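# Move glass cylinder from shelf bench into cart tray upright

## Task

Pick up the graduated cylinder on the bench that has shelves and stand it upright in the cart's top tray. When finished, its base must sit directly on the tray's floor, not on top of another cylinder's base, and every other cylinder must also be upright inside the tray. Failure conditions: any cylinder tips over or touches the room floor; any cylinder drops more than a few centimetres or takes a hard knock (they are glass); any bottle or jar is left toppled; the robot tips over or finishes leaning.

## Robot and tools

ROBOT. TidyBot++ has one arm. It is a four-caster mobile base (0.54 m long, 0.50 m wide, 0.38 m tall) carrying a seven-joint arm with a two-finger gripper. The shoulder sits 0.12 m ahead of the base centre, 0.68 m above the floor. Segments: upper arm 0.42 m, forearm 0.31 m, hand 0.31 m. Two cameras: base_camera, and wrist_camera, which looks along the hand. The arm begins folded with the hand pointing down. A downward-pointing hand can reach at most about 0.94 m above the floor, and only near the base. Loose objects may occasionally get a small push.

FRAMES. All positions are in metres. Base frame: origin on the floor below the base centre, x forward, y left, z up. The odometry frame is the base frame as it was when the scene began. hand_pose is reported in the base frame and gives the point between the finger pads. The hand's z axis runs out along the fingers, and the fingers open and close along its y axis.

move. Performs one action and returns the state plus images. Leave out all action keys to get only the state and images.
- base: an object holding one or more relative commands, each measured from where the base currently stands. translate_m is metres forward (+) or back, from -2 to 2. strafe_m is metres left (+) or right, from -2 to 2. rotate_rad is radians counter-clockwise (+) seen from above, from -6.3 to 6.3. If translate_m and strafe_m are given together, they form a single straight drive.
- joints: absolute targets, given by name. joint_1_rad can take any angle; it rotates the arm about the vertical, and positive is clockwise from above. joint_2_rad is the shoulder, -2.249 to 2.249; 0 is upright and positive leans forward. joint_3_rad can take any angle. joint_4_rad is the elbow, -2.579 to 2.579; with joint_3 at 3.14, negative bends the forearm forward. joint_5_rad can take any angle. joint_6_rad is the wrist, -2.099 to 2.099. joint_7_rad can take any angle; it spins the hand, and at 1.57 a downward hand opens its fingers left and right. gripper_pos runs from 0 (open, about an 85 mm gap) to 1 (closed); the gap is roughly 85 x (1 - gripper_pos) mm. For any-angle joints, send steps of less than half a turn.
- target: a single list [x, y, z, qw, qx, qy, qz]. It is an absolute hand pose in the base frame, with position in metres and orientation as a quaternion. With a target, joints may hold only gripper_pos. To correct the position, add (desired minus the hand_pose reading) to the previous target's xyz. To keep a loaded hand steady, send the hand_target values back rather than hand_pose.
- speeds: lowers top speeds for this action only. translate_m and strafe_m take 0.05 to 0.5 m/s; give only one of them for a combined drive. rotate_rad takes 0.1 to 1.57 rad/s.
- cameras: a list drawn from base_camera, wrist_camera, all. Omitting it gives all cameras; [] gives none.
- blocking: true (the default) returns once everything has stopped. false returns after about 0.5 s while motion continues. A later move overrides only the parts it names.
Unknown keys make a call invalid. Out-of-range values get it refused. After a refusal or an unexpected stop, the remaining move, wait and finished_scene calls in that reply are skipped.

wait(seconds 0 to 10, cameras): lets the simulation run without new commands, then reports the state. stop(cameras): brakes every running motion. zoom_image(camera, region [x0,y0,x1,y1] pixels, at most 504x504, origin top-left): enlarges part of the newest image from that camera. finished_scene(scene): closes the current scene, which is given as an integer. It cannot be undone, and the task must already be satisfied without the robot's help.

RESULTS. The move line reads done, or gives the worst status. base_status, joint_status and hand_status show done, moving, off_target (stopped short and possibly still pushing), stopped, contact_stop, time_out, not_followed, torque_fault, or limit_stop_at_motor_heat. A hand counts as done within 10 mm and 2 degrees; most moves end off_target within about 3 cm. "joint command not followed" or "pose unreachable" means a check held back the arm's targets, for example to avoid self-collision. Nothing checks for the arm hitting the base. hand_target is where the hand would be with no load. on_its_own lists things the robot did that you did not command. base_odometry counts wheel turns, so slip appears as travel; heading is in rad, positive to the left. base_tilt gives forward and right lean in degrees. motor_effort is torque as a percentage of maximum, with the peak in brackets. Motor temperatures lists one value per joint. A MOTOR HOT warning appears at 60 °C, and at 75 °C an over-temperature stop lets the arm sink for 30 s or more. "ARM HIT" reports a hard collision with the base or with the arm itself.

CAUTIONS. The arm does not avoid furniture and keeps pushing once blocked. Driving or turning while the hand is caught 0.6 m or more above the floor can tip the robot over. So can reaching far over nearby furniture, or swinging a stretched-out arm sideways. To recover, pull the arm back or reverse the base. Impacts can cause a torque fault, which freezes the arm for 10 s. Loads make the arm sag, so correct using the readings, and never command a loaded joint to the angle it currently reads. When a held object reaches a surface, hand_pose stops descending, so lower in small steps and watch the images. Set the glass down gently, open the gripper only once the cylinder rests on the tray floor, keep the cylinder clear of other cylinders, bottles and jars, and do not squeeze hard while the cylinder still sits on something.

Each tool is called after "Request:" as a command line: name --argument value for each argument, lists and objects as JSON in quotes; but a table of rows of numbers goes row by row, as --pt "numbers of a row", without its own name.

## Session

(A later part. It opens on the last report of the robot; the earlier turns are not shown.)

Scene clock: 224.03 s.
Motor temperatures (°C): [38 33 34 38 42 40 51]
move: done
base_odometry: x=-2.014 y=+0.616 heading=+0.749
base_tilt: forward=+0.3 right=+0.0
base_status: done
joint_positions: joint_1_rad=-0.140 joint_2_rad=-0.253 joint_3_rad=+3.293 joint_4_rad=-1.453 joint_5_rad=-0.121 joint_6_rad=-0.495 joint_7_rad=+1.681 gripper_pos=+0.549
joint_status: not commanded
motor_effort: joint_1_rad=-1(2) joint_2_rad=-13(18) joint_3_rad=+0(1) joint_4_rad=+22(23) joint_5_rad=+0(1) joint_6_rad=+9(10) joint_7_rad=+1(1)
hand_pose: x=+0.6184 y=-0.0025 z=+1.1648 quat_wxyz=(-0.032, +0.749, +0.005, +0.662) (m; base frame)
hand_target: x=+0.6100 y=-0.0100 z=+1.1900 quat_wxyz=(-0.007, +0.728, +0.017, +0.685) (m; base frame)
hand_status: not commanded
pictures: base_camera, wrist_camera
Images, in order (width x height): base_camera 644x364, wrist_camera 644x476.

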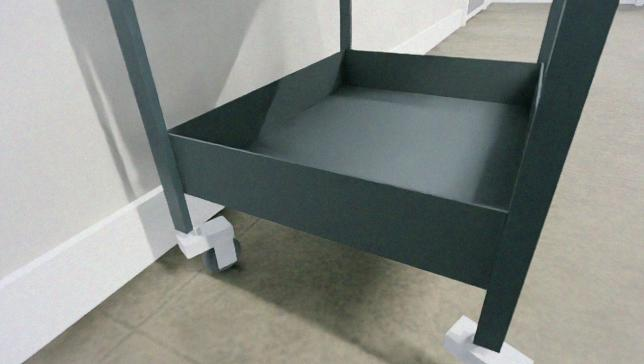

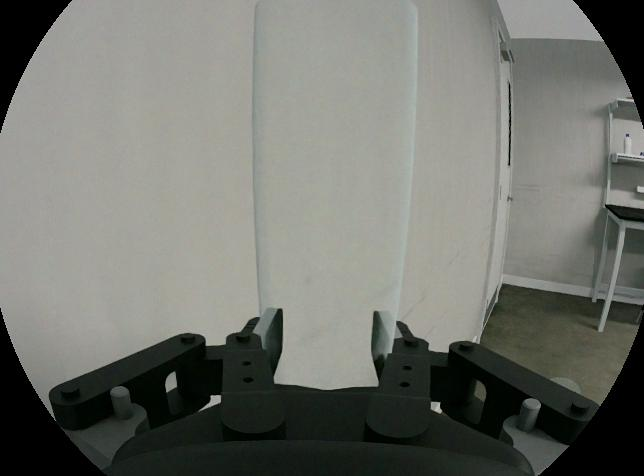

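Request:
move --target '[0.605, -0.01, 1.08, -0.0074, 0.7284, 0.0169, 0.6855]'

Request:
zoom_image --camera "wrist_camera" --region '[140, 0, 640, 400]'

Scene clock: 228.83 s.
Motor temperatures (°C): [38 33 34 38 42 40 51]
move: off_target
base_odometry: x=-2.014 y=+0.616 heading=+0.749
base_tilt: forward=+0.3 right=+0.0
base_status: not commanded
joint_positions: joint_1_rad=-0.186 joint_2_rad=-0.307 joint_3_rad=+3.314 joint_4_rad=-1.857 joint_5_rad=-0.078 joint_6_rad=-0.172 joint_7_rad=+1.681 gripper_pos=+0.549
joint_status: not commanded
motor_effort: joint_1_rad=-1(1) joint_2_rad=-13(15) joint_3_rad=-1(1) joint_4_rad=+24(25) joint_5_rad=+0(1) joint_6_rad=+10(10) joint_7_rad=+1(1)
hand_pose: x=+0.6176 y=-0.0019 z=+1.0409 quat_wxyz=(-0.021, +0.759, +0.009, +0.650) (m; base frame)
hand_target: x=+0.6050 y=-0.0100 z=+1.0800 quat_wxyz=(-0.007, +0.728, +0.017, +0.685) (m; base frame)
hand_status: off_target (0.042 m and 5.7 deg from the pose sent, 0.086 m and 4.7 deg at the start)
pictures: base_camera, wrist_camera
Images, in order (width x height): base_camera 644x364, wrist_camera 644x476.

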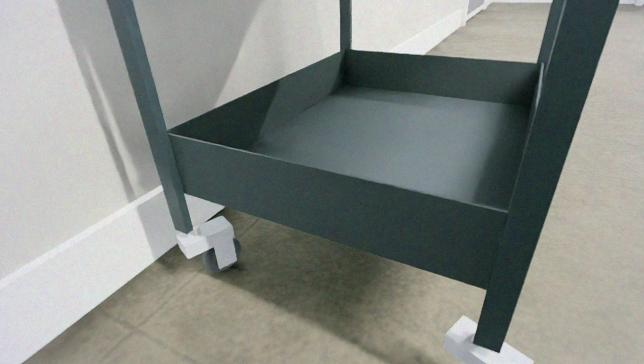

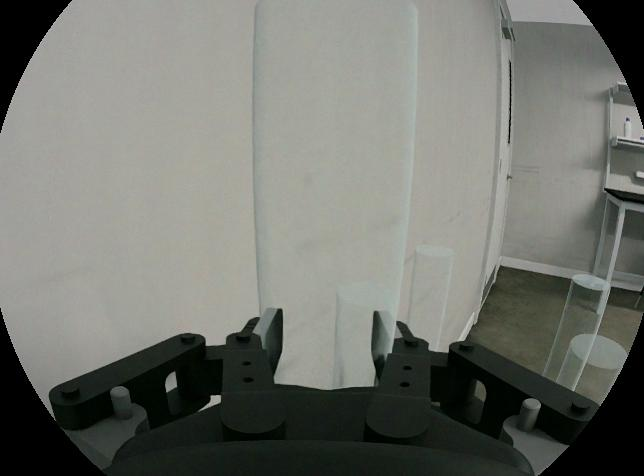

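Scaled by 1.008.

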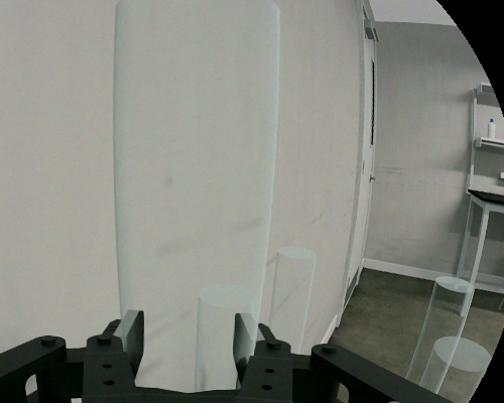

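Request:
move --target '[0.60, -0.01, 0.99, -0.0074, 0.7284, 0.0169, 0.6855]'

Request:
zoom_image --camera "wrist_camera" --region '[140, 0, 640, 400]'

Scene clock: 232.27 s.
Motor temperatures (°C): [38 33 34 38 42 40 51]
move: off_target
base_odometry: x=-2.014 y=+0.616 heading=+0.749
base_tilt: forward=+0.3 right=+0.0
base_status: not commanded
joint_positions: joint_1_rad=-0.197 joint_2_rad=-0.309 joint_3_rad=+3.343 joint_4_rad=-2.143 joint_5_rad=+0.026 joint_6_rad=+0.118 joint_7_rad=+1.613 gripper_pos=+0.549
joint_status: not commanded
motor_effort: joint_1_rad=-1(1) joint_2_rad=-12(13) joint_3_rad=-1(1) joint_4_rad=+23(24) joint_5_rad=+1(1) joint_6_rad=+10(11) joint_7_rad=+1(1)
hand_pose: x=+0.6066 y=-0.0115 z=+0.9533 quat_wxyz=(-0.004, +0.758, +0.009, +0.652) (m; base frame)
hand_target: x=+0.6000 y=-0.0100 z=+0.9900 quat_wxyz=(-0.007, +0.728, +0.017, +0.685) (m; base frame)
hand_status: off_target (0.037 m and 5.2 deg from the pose sent, 0.054 m and 5.7 deg at the start)
pictures: base_camera, wrist_camera
Images, in order (width x height): base_camera 644x364, wrist_camera 644x476.

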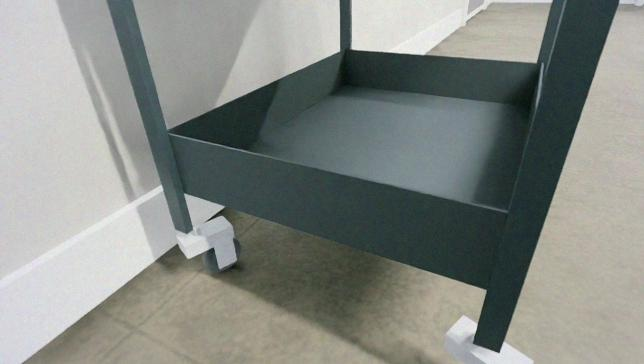

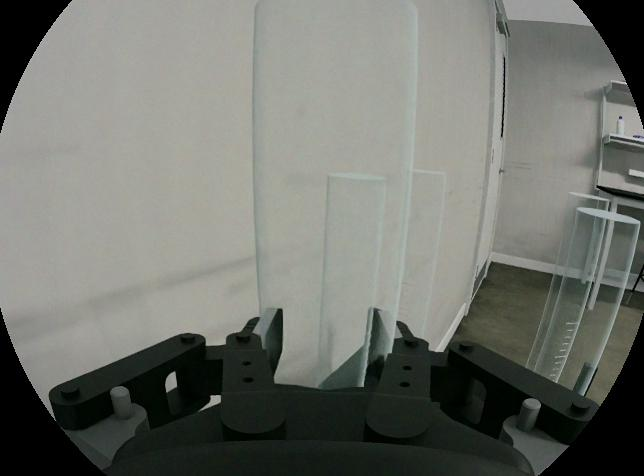

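Scaled by 1.008.

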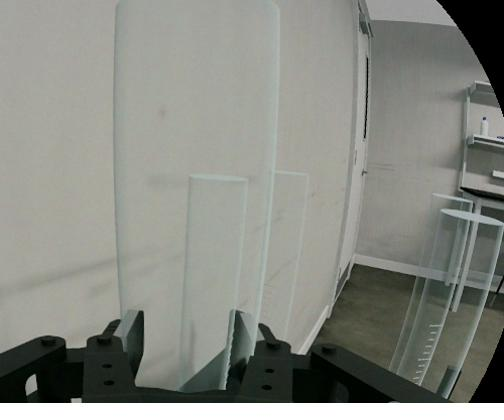

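Request:
move --target '[0.60, -0.01, 0.965, -0.0074, 0.7284, 0.0169, 0.6855]' --cameras '[]'

Request:
move --target '[0.60, -0.01, 0.95, -0.0074, 0.7284, 0.0169, 0.6855]'

Scene clock: 235.93 s.
Motor temperatures (°C): [38 33 34 38 42 40 51]
move: off_target
base_odometry: x=-2.014 y=+0.616 heading=+0.749
base_tilt: forward=+0.3 right=+0.0
base_status: not commanded
joint_positions: joint_1_rad=-0.198 joint_2_rad=-0.309 joint_3_rad=+3.346 joint_4_rad=-2.216 joint_5_rad=+0.060 joint_6_rad=+0.214 joint_7_rad=+1.580 gripper_pos=+0.549
joint_status: not commanded
motor_effort: joint_1_rad=-1(1) joint_2_rad=-12(12) joint_3_rad=-1(1) joint_4_rad=+23(24) joint_5_rad=+0(1) joint_6_rad=+10(10) joint_7_rad=+1(1)
hand_pose: x=+0.6007 y=-0.0088 z=+0.9385 quat_wxyz=(-0.006, +0.751, +0.011, +0.660) (m; base frame)
hand_target: x=+0.6000 y=-0.0100 z=+0.9650 quat_wxyz=(-0.007, +0.728, +0.017, +0.685) (m; base frame)
hand_status: off_target (0.027 m and 3.9 deg from the pose sent, 0.013 m and 5.2 deg at the start)
pictures: none
No camera images: "cameras" was empty.

Scene clock: 236.63 s.
Motor temperatures (°C): [38 33 34 38 42 40 51]
move: off_target
base_odometry: x=-2.014 y=+0.616 heading=+0.749
base_tilt: forward=+0.3 right=+0.0
base_status: not commanded
joint_positions: joint_1_rad=-0.198 joint_2_rad=-0.309 joint_3_rad=+3.346 joint_4_rad=-2.256 joint_5_rad=+0.080 joint_6_rad=+0.274 joint_7_rad=+1.561 gripper_pos=+0.549
joint_status: not commanded
motor_effort: joint_1_rad=-1(1) joint_2_rad=-11(12) joint_3_rad=+0(1) joint_4_rad=+22(24) joint_5_rad=+1(1) joint_6_rad=+10(11) joint_7_rad=+1(1)
hand_pose: x=+0.5968 y=-0.0057 z=+0.9327 quat_wxyz=(-0.010, +0.744, +0.013, +0.668) (m; base frame)
hand_target: x=+0.6000 y=-0.0100 z=+0.9500 quat_wxyz=(-0.007, +0.728, +0.017, +0.685) (m; base frame)
hand_status: off_target (0.018 m and 2.8 deg from the pose sent, 0.012 m and 3.9 deg at the start)
pictures: base_camera, wrist_camera
Images, in order (width x height): base_camera 644x364, wrist_camera 644x476.

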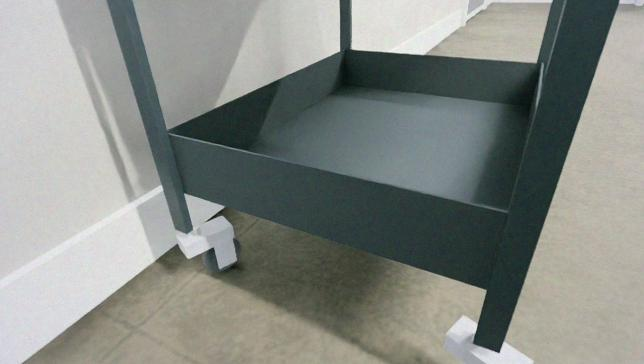

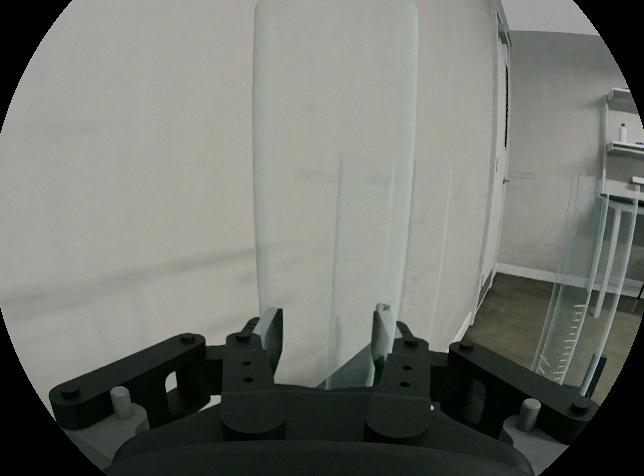

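Request:
move --target '[0.605, -0.01, 0.935, -0.0074, 0.735, 0.0169, 0.678]' --cameras '[]'

Request:
move --target '[0.605, -0.01, 0.922, -0.0074, 0.735, 0.0169, 0.678]'

Scene clock: 238.90 s.
Motor temperatures (°C): [38 33 34 38 42 40 51]
move: off_target
base_odometry: x=-2.014 y=+0.616 heading=+0.749
base_tilt: forward=+0.3 right=+0.0
base_status: not commanded
joint_positions: joint_1_rad=-0.198 joint_2_rad=-0.288 joint_3_rad=+3.348 joint_4_rad=-2.269 joint_5_rad=+0.098 joint_6_rad=+0.297 joint_7_rad=+1.541 gripper_pos=+0.549
joint_status: not commanded
motor_effort: joint_1_rad=+0(1) joint_2_rad=-12(13) joint_3_rad=-1(1) joint_4_rad=+22(23) joint_5_rad=+0(2) joint_6_rad=+9(11) joint_7_rad=+1(1)
hand_pose: x=+0.6006 y=-0.0040 z=+0.9227 quat_wxyz=(-0.011, +0.747, +0.014, +0.664) (m; base frame)
hand_target: x=+0.6050 y=-0.0100 z=+0.9350 quat_wxyz=(-0.007, +0.735, +0.017, +0.678) (m; base frame)
hand_status: off_target (0.014 m and 2.2 deg from the pose sent, 0.010 m and 1.7 deg at the start)
pictures: none
No camera images: "cameras" was empty.

Scene clock: 239.60 s.
Motor temperatures (°C): [38 33 34 38 42 40 51]
move: off_target
base_odometry: x=-2.014 y=+0.616 heading=+0.749
base_tilt: forward=+0.3 right=+0.0
base_status: not commanded
joint_positions: joint_1_rad=-0.187 joint_2_rad=-0.271 joint_3_rad=+3.348 joint_4_rad=-2.305 joint_5_rad=+0.113 joint_6_rad=+0.353 joint_7_rad=+1.525 gripper_pos=+0.549
joint_status: not commanded
motor_effort: joint_1_rad=+0(1) joint_2_rad=-12(13) joint_3_rad=+0(1) joint_4_rad=+21(22) joint_5_rad=+1(1) joint_6_rad=+9(10) joint_7_rad=+1(1)
hand_pose: x=+0.6002 y=-0.0049 z=+0.9102 quat_wxyz=(-0.011, +0.747, +0.013, +0.665) (m; base frame)
hand_target: x=+0.6050 y=-0.0100 z=+0.9220 quat_wxyz=(-0.007, +0.735, +0.017, +0.678) (m; base frame)
hand_status: off_target (0.014 m and 2.1 deg from the pose sent, 0.007 m and 2.2 deg at the start)
pictures: base_camera, wrist_camera
Images, in order (width x height): base_camera 644x364, wrist_camera 644x476.

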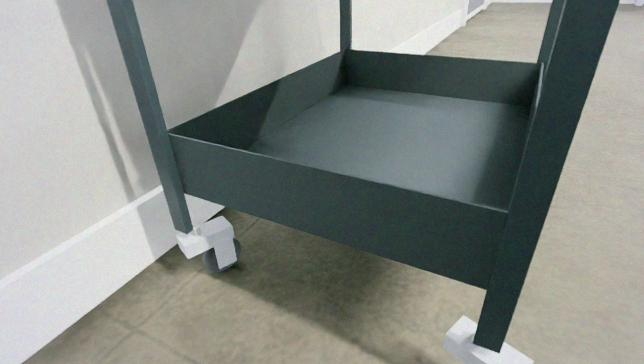

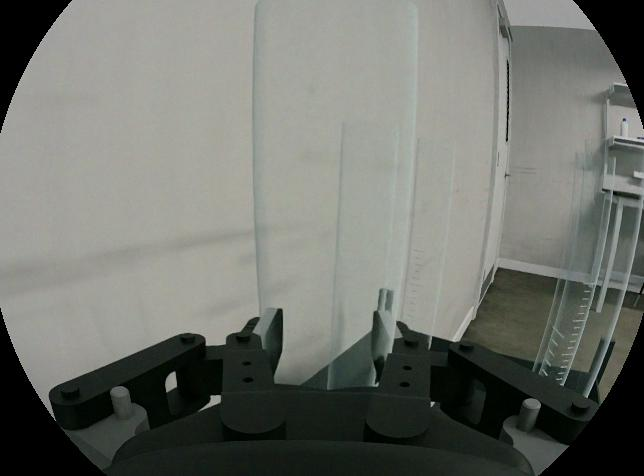

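Request:
move --target '[0.605, -0.01, 0.908, -0.0074, 0.735, 0.0169, 0.678]' --cameras '[]'

Request:
move --target '[0.605, -0.01, 0.894, -0.0074, 0.735, 0.0169, 0.678]'

Scene clock: 242.27 s.
Motor temperatures (°C): [38 33 34 38 42 40 51]
move: off_target
base_odometry: x=-2.014 y=+0.616 heading=+0.749
base_tilt: forward=+0.3 right=+0.0
base_status: not commanded
joint_positions: joint_1_rad=-0.162 joint_2_rad=-0.249 joint_3_rad=+3.348 joint_4_rad=-2.340 joint_5_rad=+0.127 joint_6_rad=+0.414 joint_7_rad=+1.511 gripper_pos=+0.549
joint_status: not commanded
motor_effort: joint_1_rad=-1(1) joint_2_rad=-11(13) joint_3_rad=+0(1) joint_4_rad=+19(22) joint_5_rad=+1(1) joint_6_rad=+8(10) joint_7_rad=+1(1)
hand_pose: x=+0.6003 y=-0.0120 z=+0.8981 quat_wxyz=(-0.006, +0.745, +0.007, +0.667) (m; base frame)
hand_target: x=+0.6050 y=-0.0100 z=+0.9080 quat_wxyz=(-0.007, +0.735, +0.017, +0.678) (m; base frame)
hand_status: off_target (0.011 m and 2.1 deg from the pose sent, 0.007 m and 2.1 deg at the start)
pictures: none
No camera images: "cameras" was empty.

Scene clock: 242.93 s.
Motor temperatures (°C): [38 33 34 38 42 40 51]
move: done
base_odometry: x=-2.014 y=+0.616 heading=+0.749
base_tilt: forward=+0.3 right=+0.0
base_status: not commanded
joint_positions: joint_1_rad=-0.136 joint_2_rad=-0.236 joint_3_rad=+3.339 joint_4_rad=-2.365 joint_5_rad=+0.136 joint_6_rad=+0.484 joint_7_rad=+1.497 gripper_pos=+0.549
joint_status: not commanded
motor_effort: joint_1_rad=+0(1) joint_2_rad=-11(12) joint_3_rad=+0(1) joint_4_rad=+19(20) joint_5_rad=+1(1) joint_6_rad=+9(9) joint_7_rad=+1(2)
hand_pose: x=+0.6002 y=-0.0157 z=+0.8992 quat_wxyz=(-0.005, +0.735, +0.003, +0.678) (m; base frame)
hand_target: x=+0.6050 y=-0.0100 z=+0.8940 quat_wxyz=(-0.007, +0.735, +0.017, +0.678) (m; base frame)
hand_status: done (0.009 m and 1.7 deg from the pose sent, 0.007 m and 2.1 deg at the start)
pictures: base_camera, wrist_camera
Images, in order (width x height): base_camera 644x364, wrist_camera 644x476.

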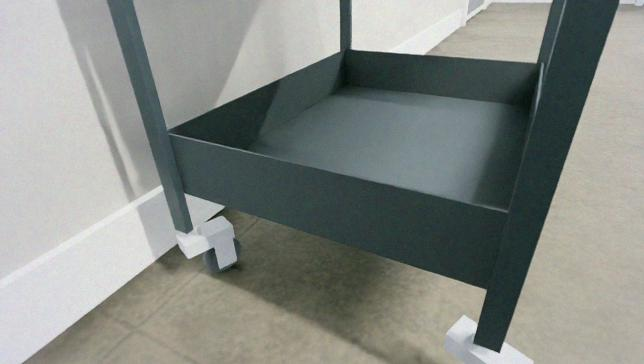

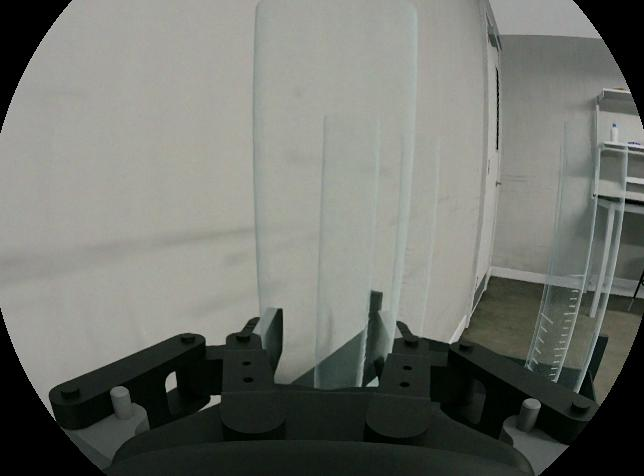

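Request:
move --target '[0.605, -0.01, 0.884, -0.0074, 0.735, 0.0169, 0.678]'

Scene clock: 246.37 s.
Motor temperatures (°C): [38 32 34 38 42 40 51]
move: off_target
base_odometry: x=-2.014 y=+0.616 heading=+0.749
base_tilt: forward=+0.3 right=+0.0
base_status: not commanded
joint_positions: joint_1_rad=-0.115 joint_2_rad=-0.222 joint_3_rad=+3.327 joint_4_rad=-2.382 joint_5_rad=+0.140 joint_6_rad=+0.538 joint_7_rad=+1.489 gripper_pos=+0.549
joint_status: not commanded
motor_effort: joint_1_rad=+0(1) joint_2_rad=-9(10) joint_3_rad=+1(1) joint_4_rad=+17(19) joint_5_rad=+1(1) joint_6_rad=+8(8) joint_7_rad=+2(2)
hand_pose: x=+0.6004 y=-0.0167 z=+0.8998 quat_wxyz=(-0.005, +0.727, +0.001, +0.687) (m; base frame)
hand_target: x=+0.6050 y=-0.0100 z=+0.8840 quat_wxyz=(-0.007, +0.735, +0.017, +0.678) (m; base frame)
hand_status: off_target (0.018 m and 2.3 deg from the pose sent, 0.017 m and 1.7 deg at the start)
pictures: base_camera, wrist_camera
Images, in order (width x height): base_camera 644x364, wrist_camera 644x476.

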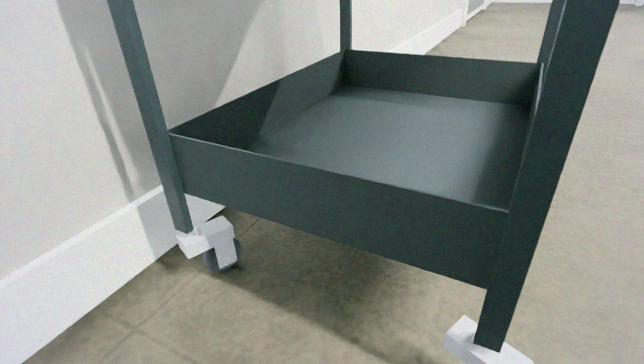

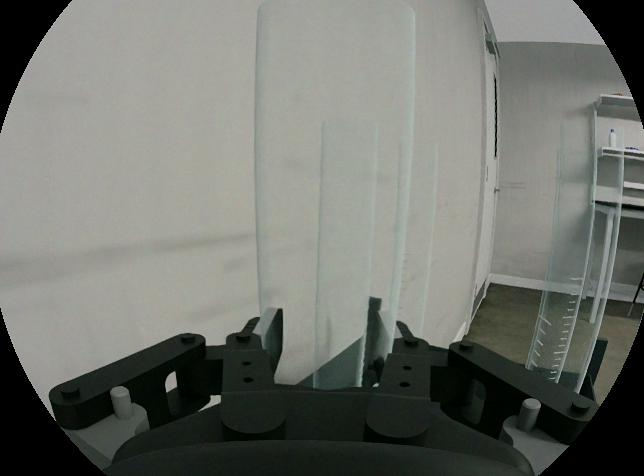

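Request:
move --joints '{"gripper_pos":0.535}'

Request:
move --joints '{"gripper_pos":0.5}'

Scene clock: 248.57 s.
Motor temperatures (°C): [38 32 34 38 42 40 51]
move: done
base_odometry: x=-2.014 y=+0.616 heading=+0.749
base_tilt: forward=+0.3 right=+0.0
base_status: not commanded
joint_positions: joint_1_rad=-0.112 joint_2_rad=-0.219 joint_3_rad=+3.327 joint_4_rad=-2.382 joint_5_rad=+0.140 joint_6_rad=+0.541 joint_7_rad=+1.489 gripper_pos=+0.535
joint_status: all done
motor_effort: joint_1_rad=+0(1) joint_2_rad=-10(10) joint_3_rad=+0(1) joint_4_rad=+16(17) joint_5_rad=+1(1) joint_6_rad=+6(8) joint_7_rad=+1(2)
hand_pose: x=+0.6010 y=-0.0176 z=+0.8994 quat_wxyz=(-0.004, +0.727, +0.000, +0.687) (m; base frame)
hand_target: x=+0.6050 y=-0.0100 z=+0.8840 quat_wxyz=(-0.007, +0.735, +0.017, +0.678) (m; base frame)
hand_status: not commanded
pictures: base_camera, wrist_camera
Images, in order (width x height): base_camera 644x364, wrist_camera 644x476.

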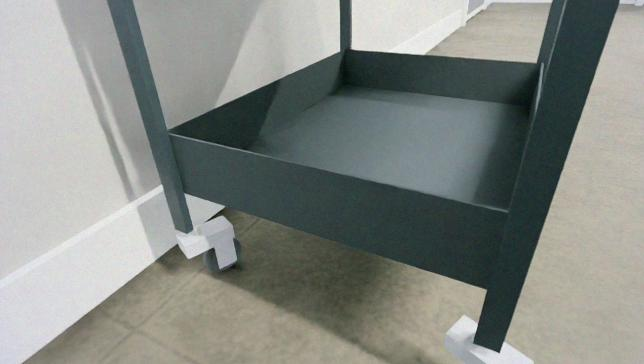

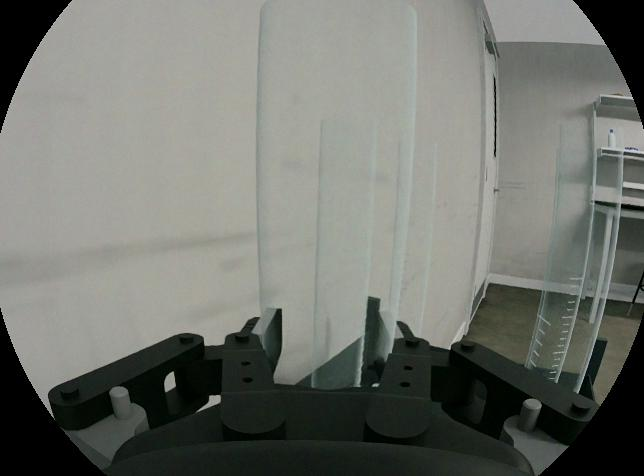

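Scene clock: 249.13 s.
Motor temperatures (°C): [38 32 34 38 42 40 51]
move: done
base_odometry: x=-2.014 y=+0.616 heading=+0.749
base_tilt: forward=+0.3 right=+0.0
base_status: not commanded
joint_positions: joint_1_rad=-0.112 joint_2_rad=-0.211 joint_3_rad=+3.327 joint_4_rad=-2.386 joint_5_rad=+0.142 joint_6_rad=+0.541 joint_7_rad=+1.489 gripper_pos=+0.500
joint_status: all done
motor_effort: joint_1_rad=-1(1) joint_2_rad=-12(12) joint_3_rad=+0(0) joint_4_rad=+18(18) joint_5_rad=+1(1) joint_6_rad=+8(8) joint_7_rad=+1(1)
hand_pose: x=+0.6020 y=-0.0172 z=+0.8935 quat_wxyz=(-0.004, +0.730, +0.001, +0.683) (m; base frame)
hand_target: x=+0.6050 y=-0.0100 z=+0.8840 quat_wxyz=(-0.007, +0.735, +0.017, +0.678) (m; base frame)
hand_status: not commanded
pictures: base_camera, wrist_camera
Images, in order (width x height): base_camera 644x364, wrist_camera 644x476.

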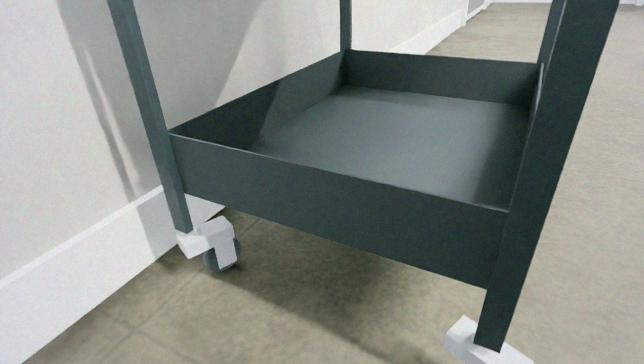

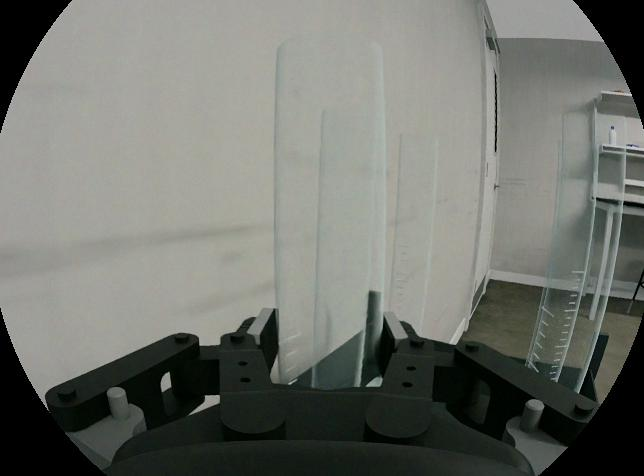

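Request:
move --joints '{"gripper_pos":0.25}'

Request:
move --base '{"translate_m":-0.12}' --speeds '{"translate_m":0.1}'

Scene clock: 251.33 s.
Motor temperatures (°C): [38 32 34 38 42 40 51]
move: done
base_odometry: x=-2.014 y=+0.616 heading=+0.749
base_tilt: forward=+0.3 right=+0.0
base_status: not commanded
joint_positions: joint_1_rad=-0.112 joint_2_rad=-0.210 joint_3_rad=+3.327 joint_4_rad=-2.386 joint_5_rad=+0.142 joint_6_rad=+0.541 joint_7_rad=+1.489 gripper_pos=+0.250
joint_status: all done
motor_effort: joint_1_rad=+0(1) joint_2_rad=-12(12) joint_3_rad=+0(0) joint_4_rad=+18(18) joint_5_rad=+1(1) joint_6_rad=+8(8) joint_7_rad=+1(1)
hand_pose: x=+0.6023 y=-0.0171 z=+0.8928 quat_wxyz=(-0.004, +0.731, +0.001, +0.682) (m; base frame)
hand_target: x=+0.6050 y=-0.0100 z=+0.8840 quat_wxyz=(-0.007, +0.735, +0.017, +0.678) (m; base frame)
hand_status: not commanded
pictures: base_camera, wrist_camera
Images, in order (width x height): base_camera 644x364, wrist_camera 644x476.

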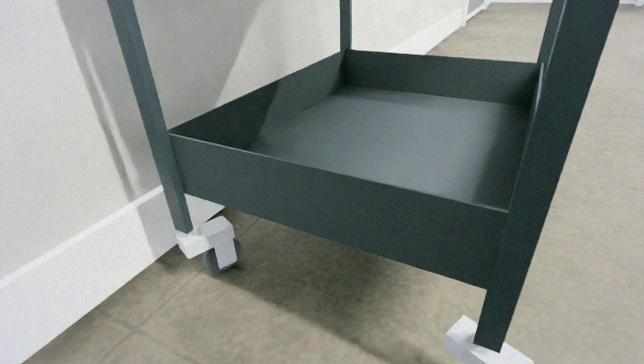

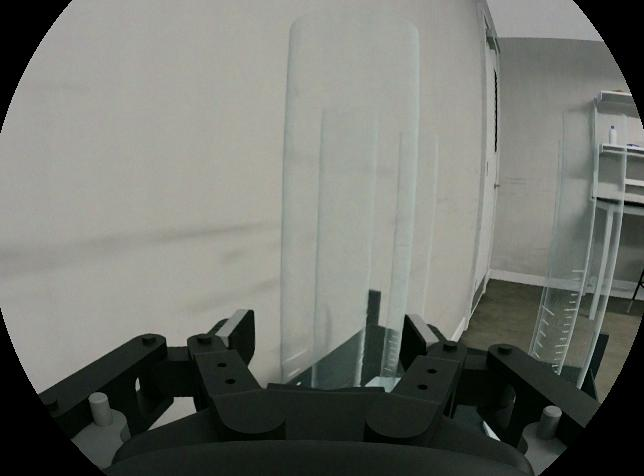

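Scene clock: 253.03 s.
Motor temperatures (°C): [38 32 34 38 42 40 51]
move: done
base_odometry: x=-2.102 y=+0.534 heading=+0.749
base_tilt: forward=+0.3 right=+0.0
base_status: done
joint_positions: joint_1_rad=-0.111 joint_2_rad=-0.200 joint_3_rad=+3.327 joint_4_rad=-2.390 joint_5_rad=+0.143 joint_6_rad=+0.541 joint_7_rad=+1.489 gripper_pos=+0.250
joint_status: not commanded
motor_effort: joint_1_rad=-1(1) joint_2_rad=-12(14) joint_3_rad=+0(1) joint_4_rad=+17(19) joint_5_rad=+0(1) joint_6_rad=+8(9) joint_7_rad=+1(1)
hand_pose: x=+0.6036 y=-0.0170 z=+0.8861 quat_wxyz=(-0.003, +0.735, +0.002, +0.678) (m; base frame)
hand_target: x=+0.6050 y=-0.0100 z=+0.8840 quat_wxyz=(-0.007, +0.735, +0.017, +0.678) (m; base frame)
hand_status: not commanded
pictures: base_camera, wrist_camera
Images, in order (width x height): base_camera 644x364, wrist_camera 644x476.

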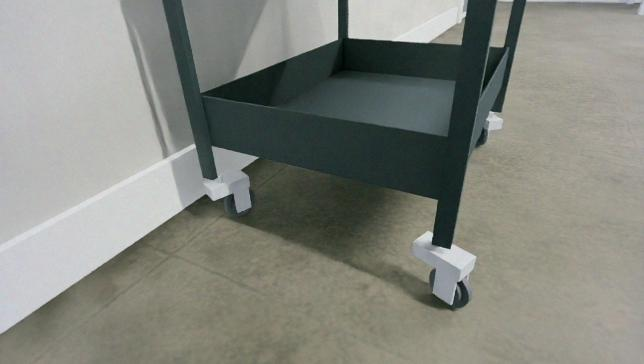

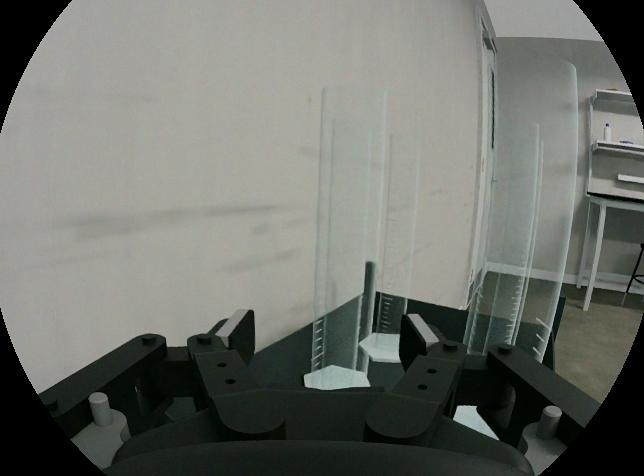

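Request:
move --base '{"translate_m":-0.2}' --speeds '{"translate_m":0.2}'

Request:
move --target '[0.60, 0.0, 1.08, 0, 0.866, 0, 0.5]'

Request:
zoom_image --camera "wrist_camera" --region '[240, 80, 600, 400]'

Scene clock: 256.87 s.
Motor temperatures (°C): [38 32 34 38 42 40 51]
move: done
base_odometry: x=-2.249 y=+0.398 heading=+0.749
base_tilt: forward=+0.3 right=+0.0
base_status: done
joint_positions: joint_1_rad=-0.111 joint_2_rad=-0.194 joint_3_rad=+3.327 joint_4_rad=-2.391 joint_5_rad=+0.143 joint_6_rad=+0.541 joint_7_rad=+1.489 gripper_pos=+0.250
joint_status: not commanded
motor_effort: joint_1_rad=-1(1) joint_2_rad=-12(14) joint_3_rad=+0(1) joint_4_rad=+18(19) joint_5_rad=+0(1) joint_6_rad=+8(9) joint_7_rad=+1(1)
hand_pose: x=+0.6044 y=-0.0168 z=+0.8824 quat_wxyz=(-0.003, +0.738, +0.002, +0.675) (m; base frame)
hand_target: x=+0.6050 y=-0.0100 z=+0.8840 quat_wxyz=(-0.007, +0.735, +0.017, +0.678) (m; base frame)
hand_status: not commanded
pictures: base_camera, wrist_camera
Images, in order (width x height): base_camera 644x364, wrist_camera 644x476.

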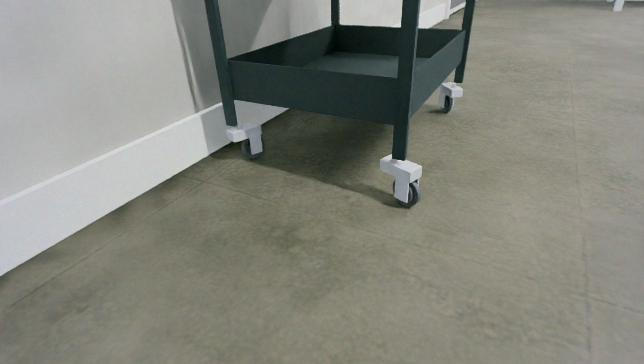

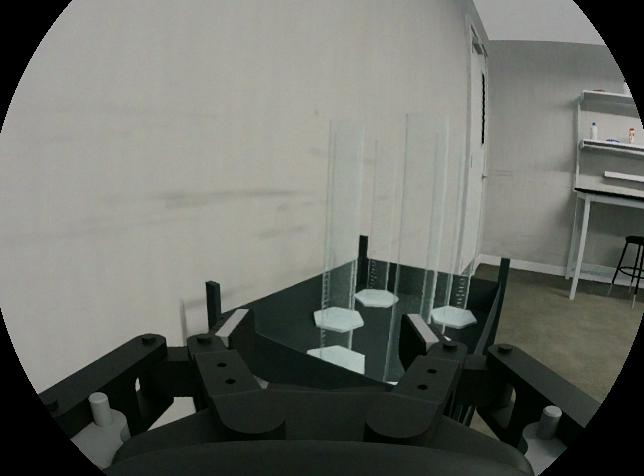

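Scene clock: 259.67 s.
Motor temperatures (°C): [38 32 34 38 42 40 51]
move: off_target
base_odometry: x=-2.249 y=+0.398 heading=+0.749
base_tilt: forward=+0.3 right=+0.0
base_status: not commanded
joint_positions: joint_1_rad=-0.042 joint_2_rad=-0.190 joint_3_rad=+3.179 joint_4_rad=-1.308 joint_5_rad=+0.077 joint_6_rad=-0.933 joint_7_rad=+1.517 gripper_pos=+0.250
joint_status: not commanded
motor_effort: joint_1_rad=-1(1) joint_2_rad=-13(15) joint_3_rad=+0(1) joint_4_rad=+19(21) joint_5_rad=+1(2) joint_6_rad=+7(9) joint_7_rad=+1(1)
hand_pose: x=+0.5984 y=-0.0183 z=+1.0892 quat_wxyz=(+0.020, +0.854, -0.019, +0.519) (m; base frame)
hand_target: x=+0.6000 y=+0.0000 z=+1.0800 quat_wxyz=(+0.000, +0.866, +0.000, +0.500) (m; base frame)
hand_status: off_target (0.021 m and 4.1 deg from the pose sent, 0.198 m and 24.9 deg at the start)
pictures: base_camera, wrist_camera
Images, in order (width x height): base_camera 644x364, wrist_camera 644x476.

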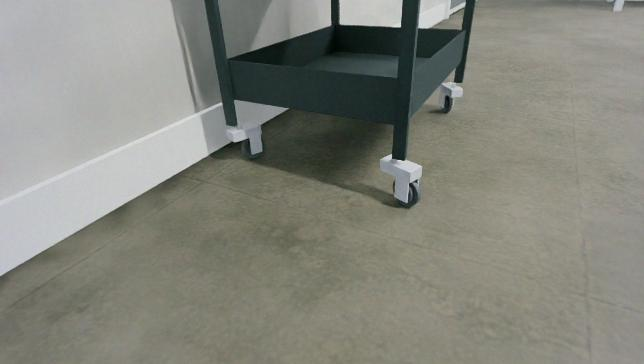

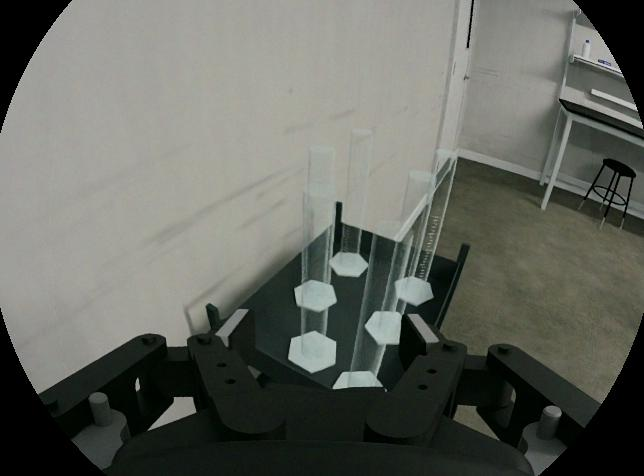

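Scaled by 1.400.

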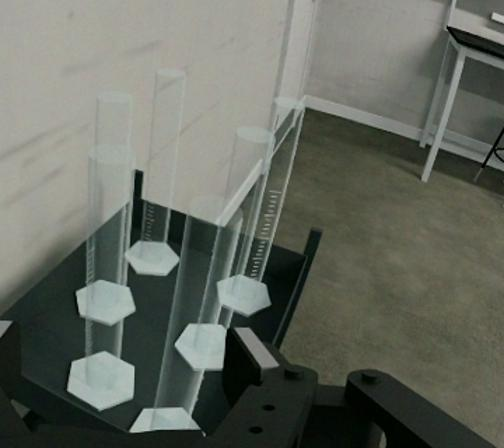

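Six standing, and the new one's foot is flat on the tray floor.

Request:
finished_scene --scene 1

The scene is finished: the task was done.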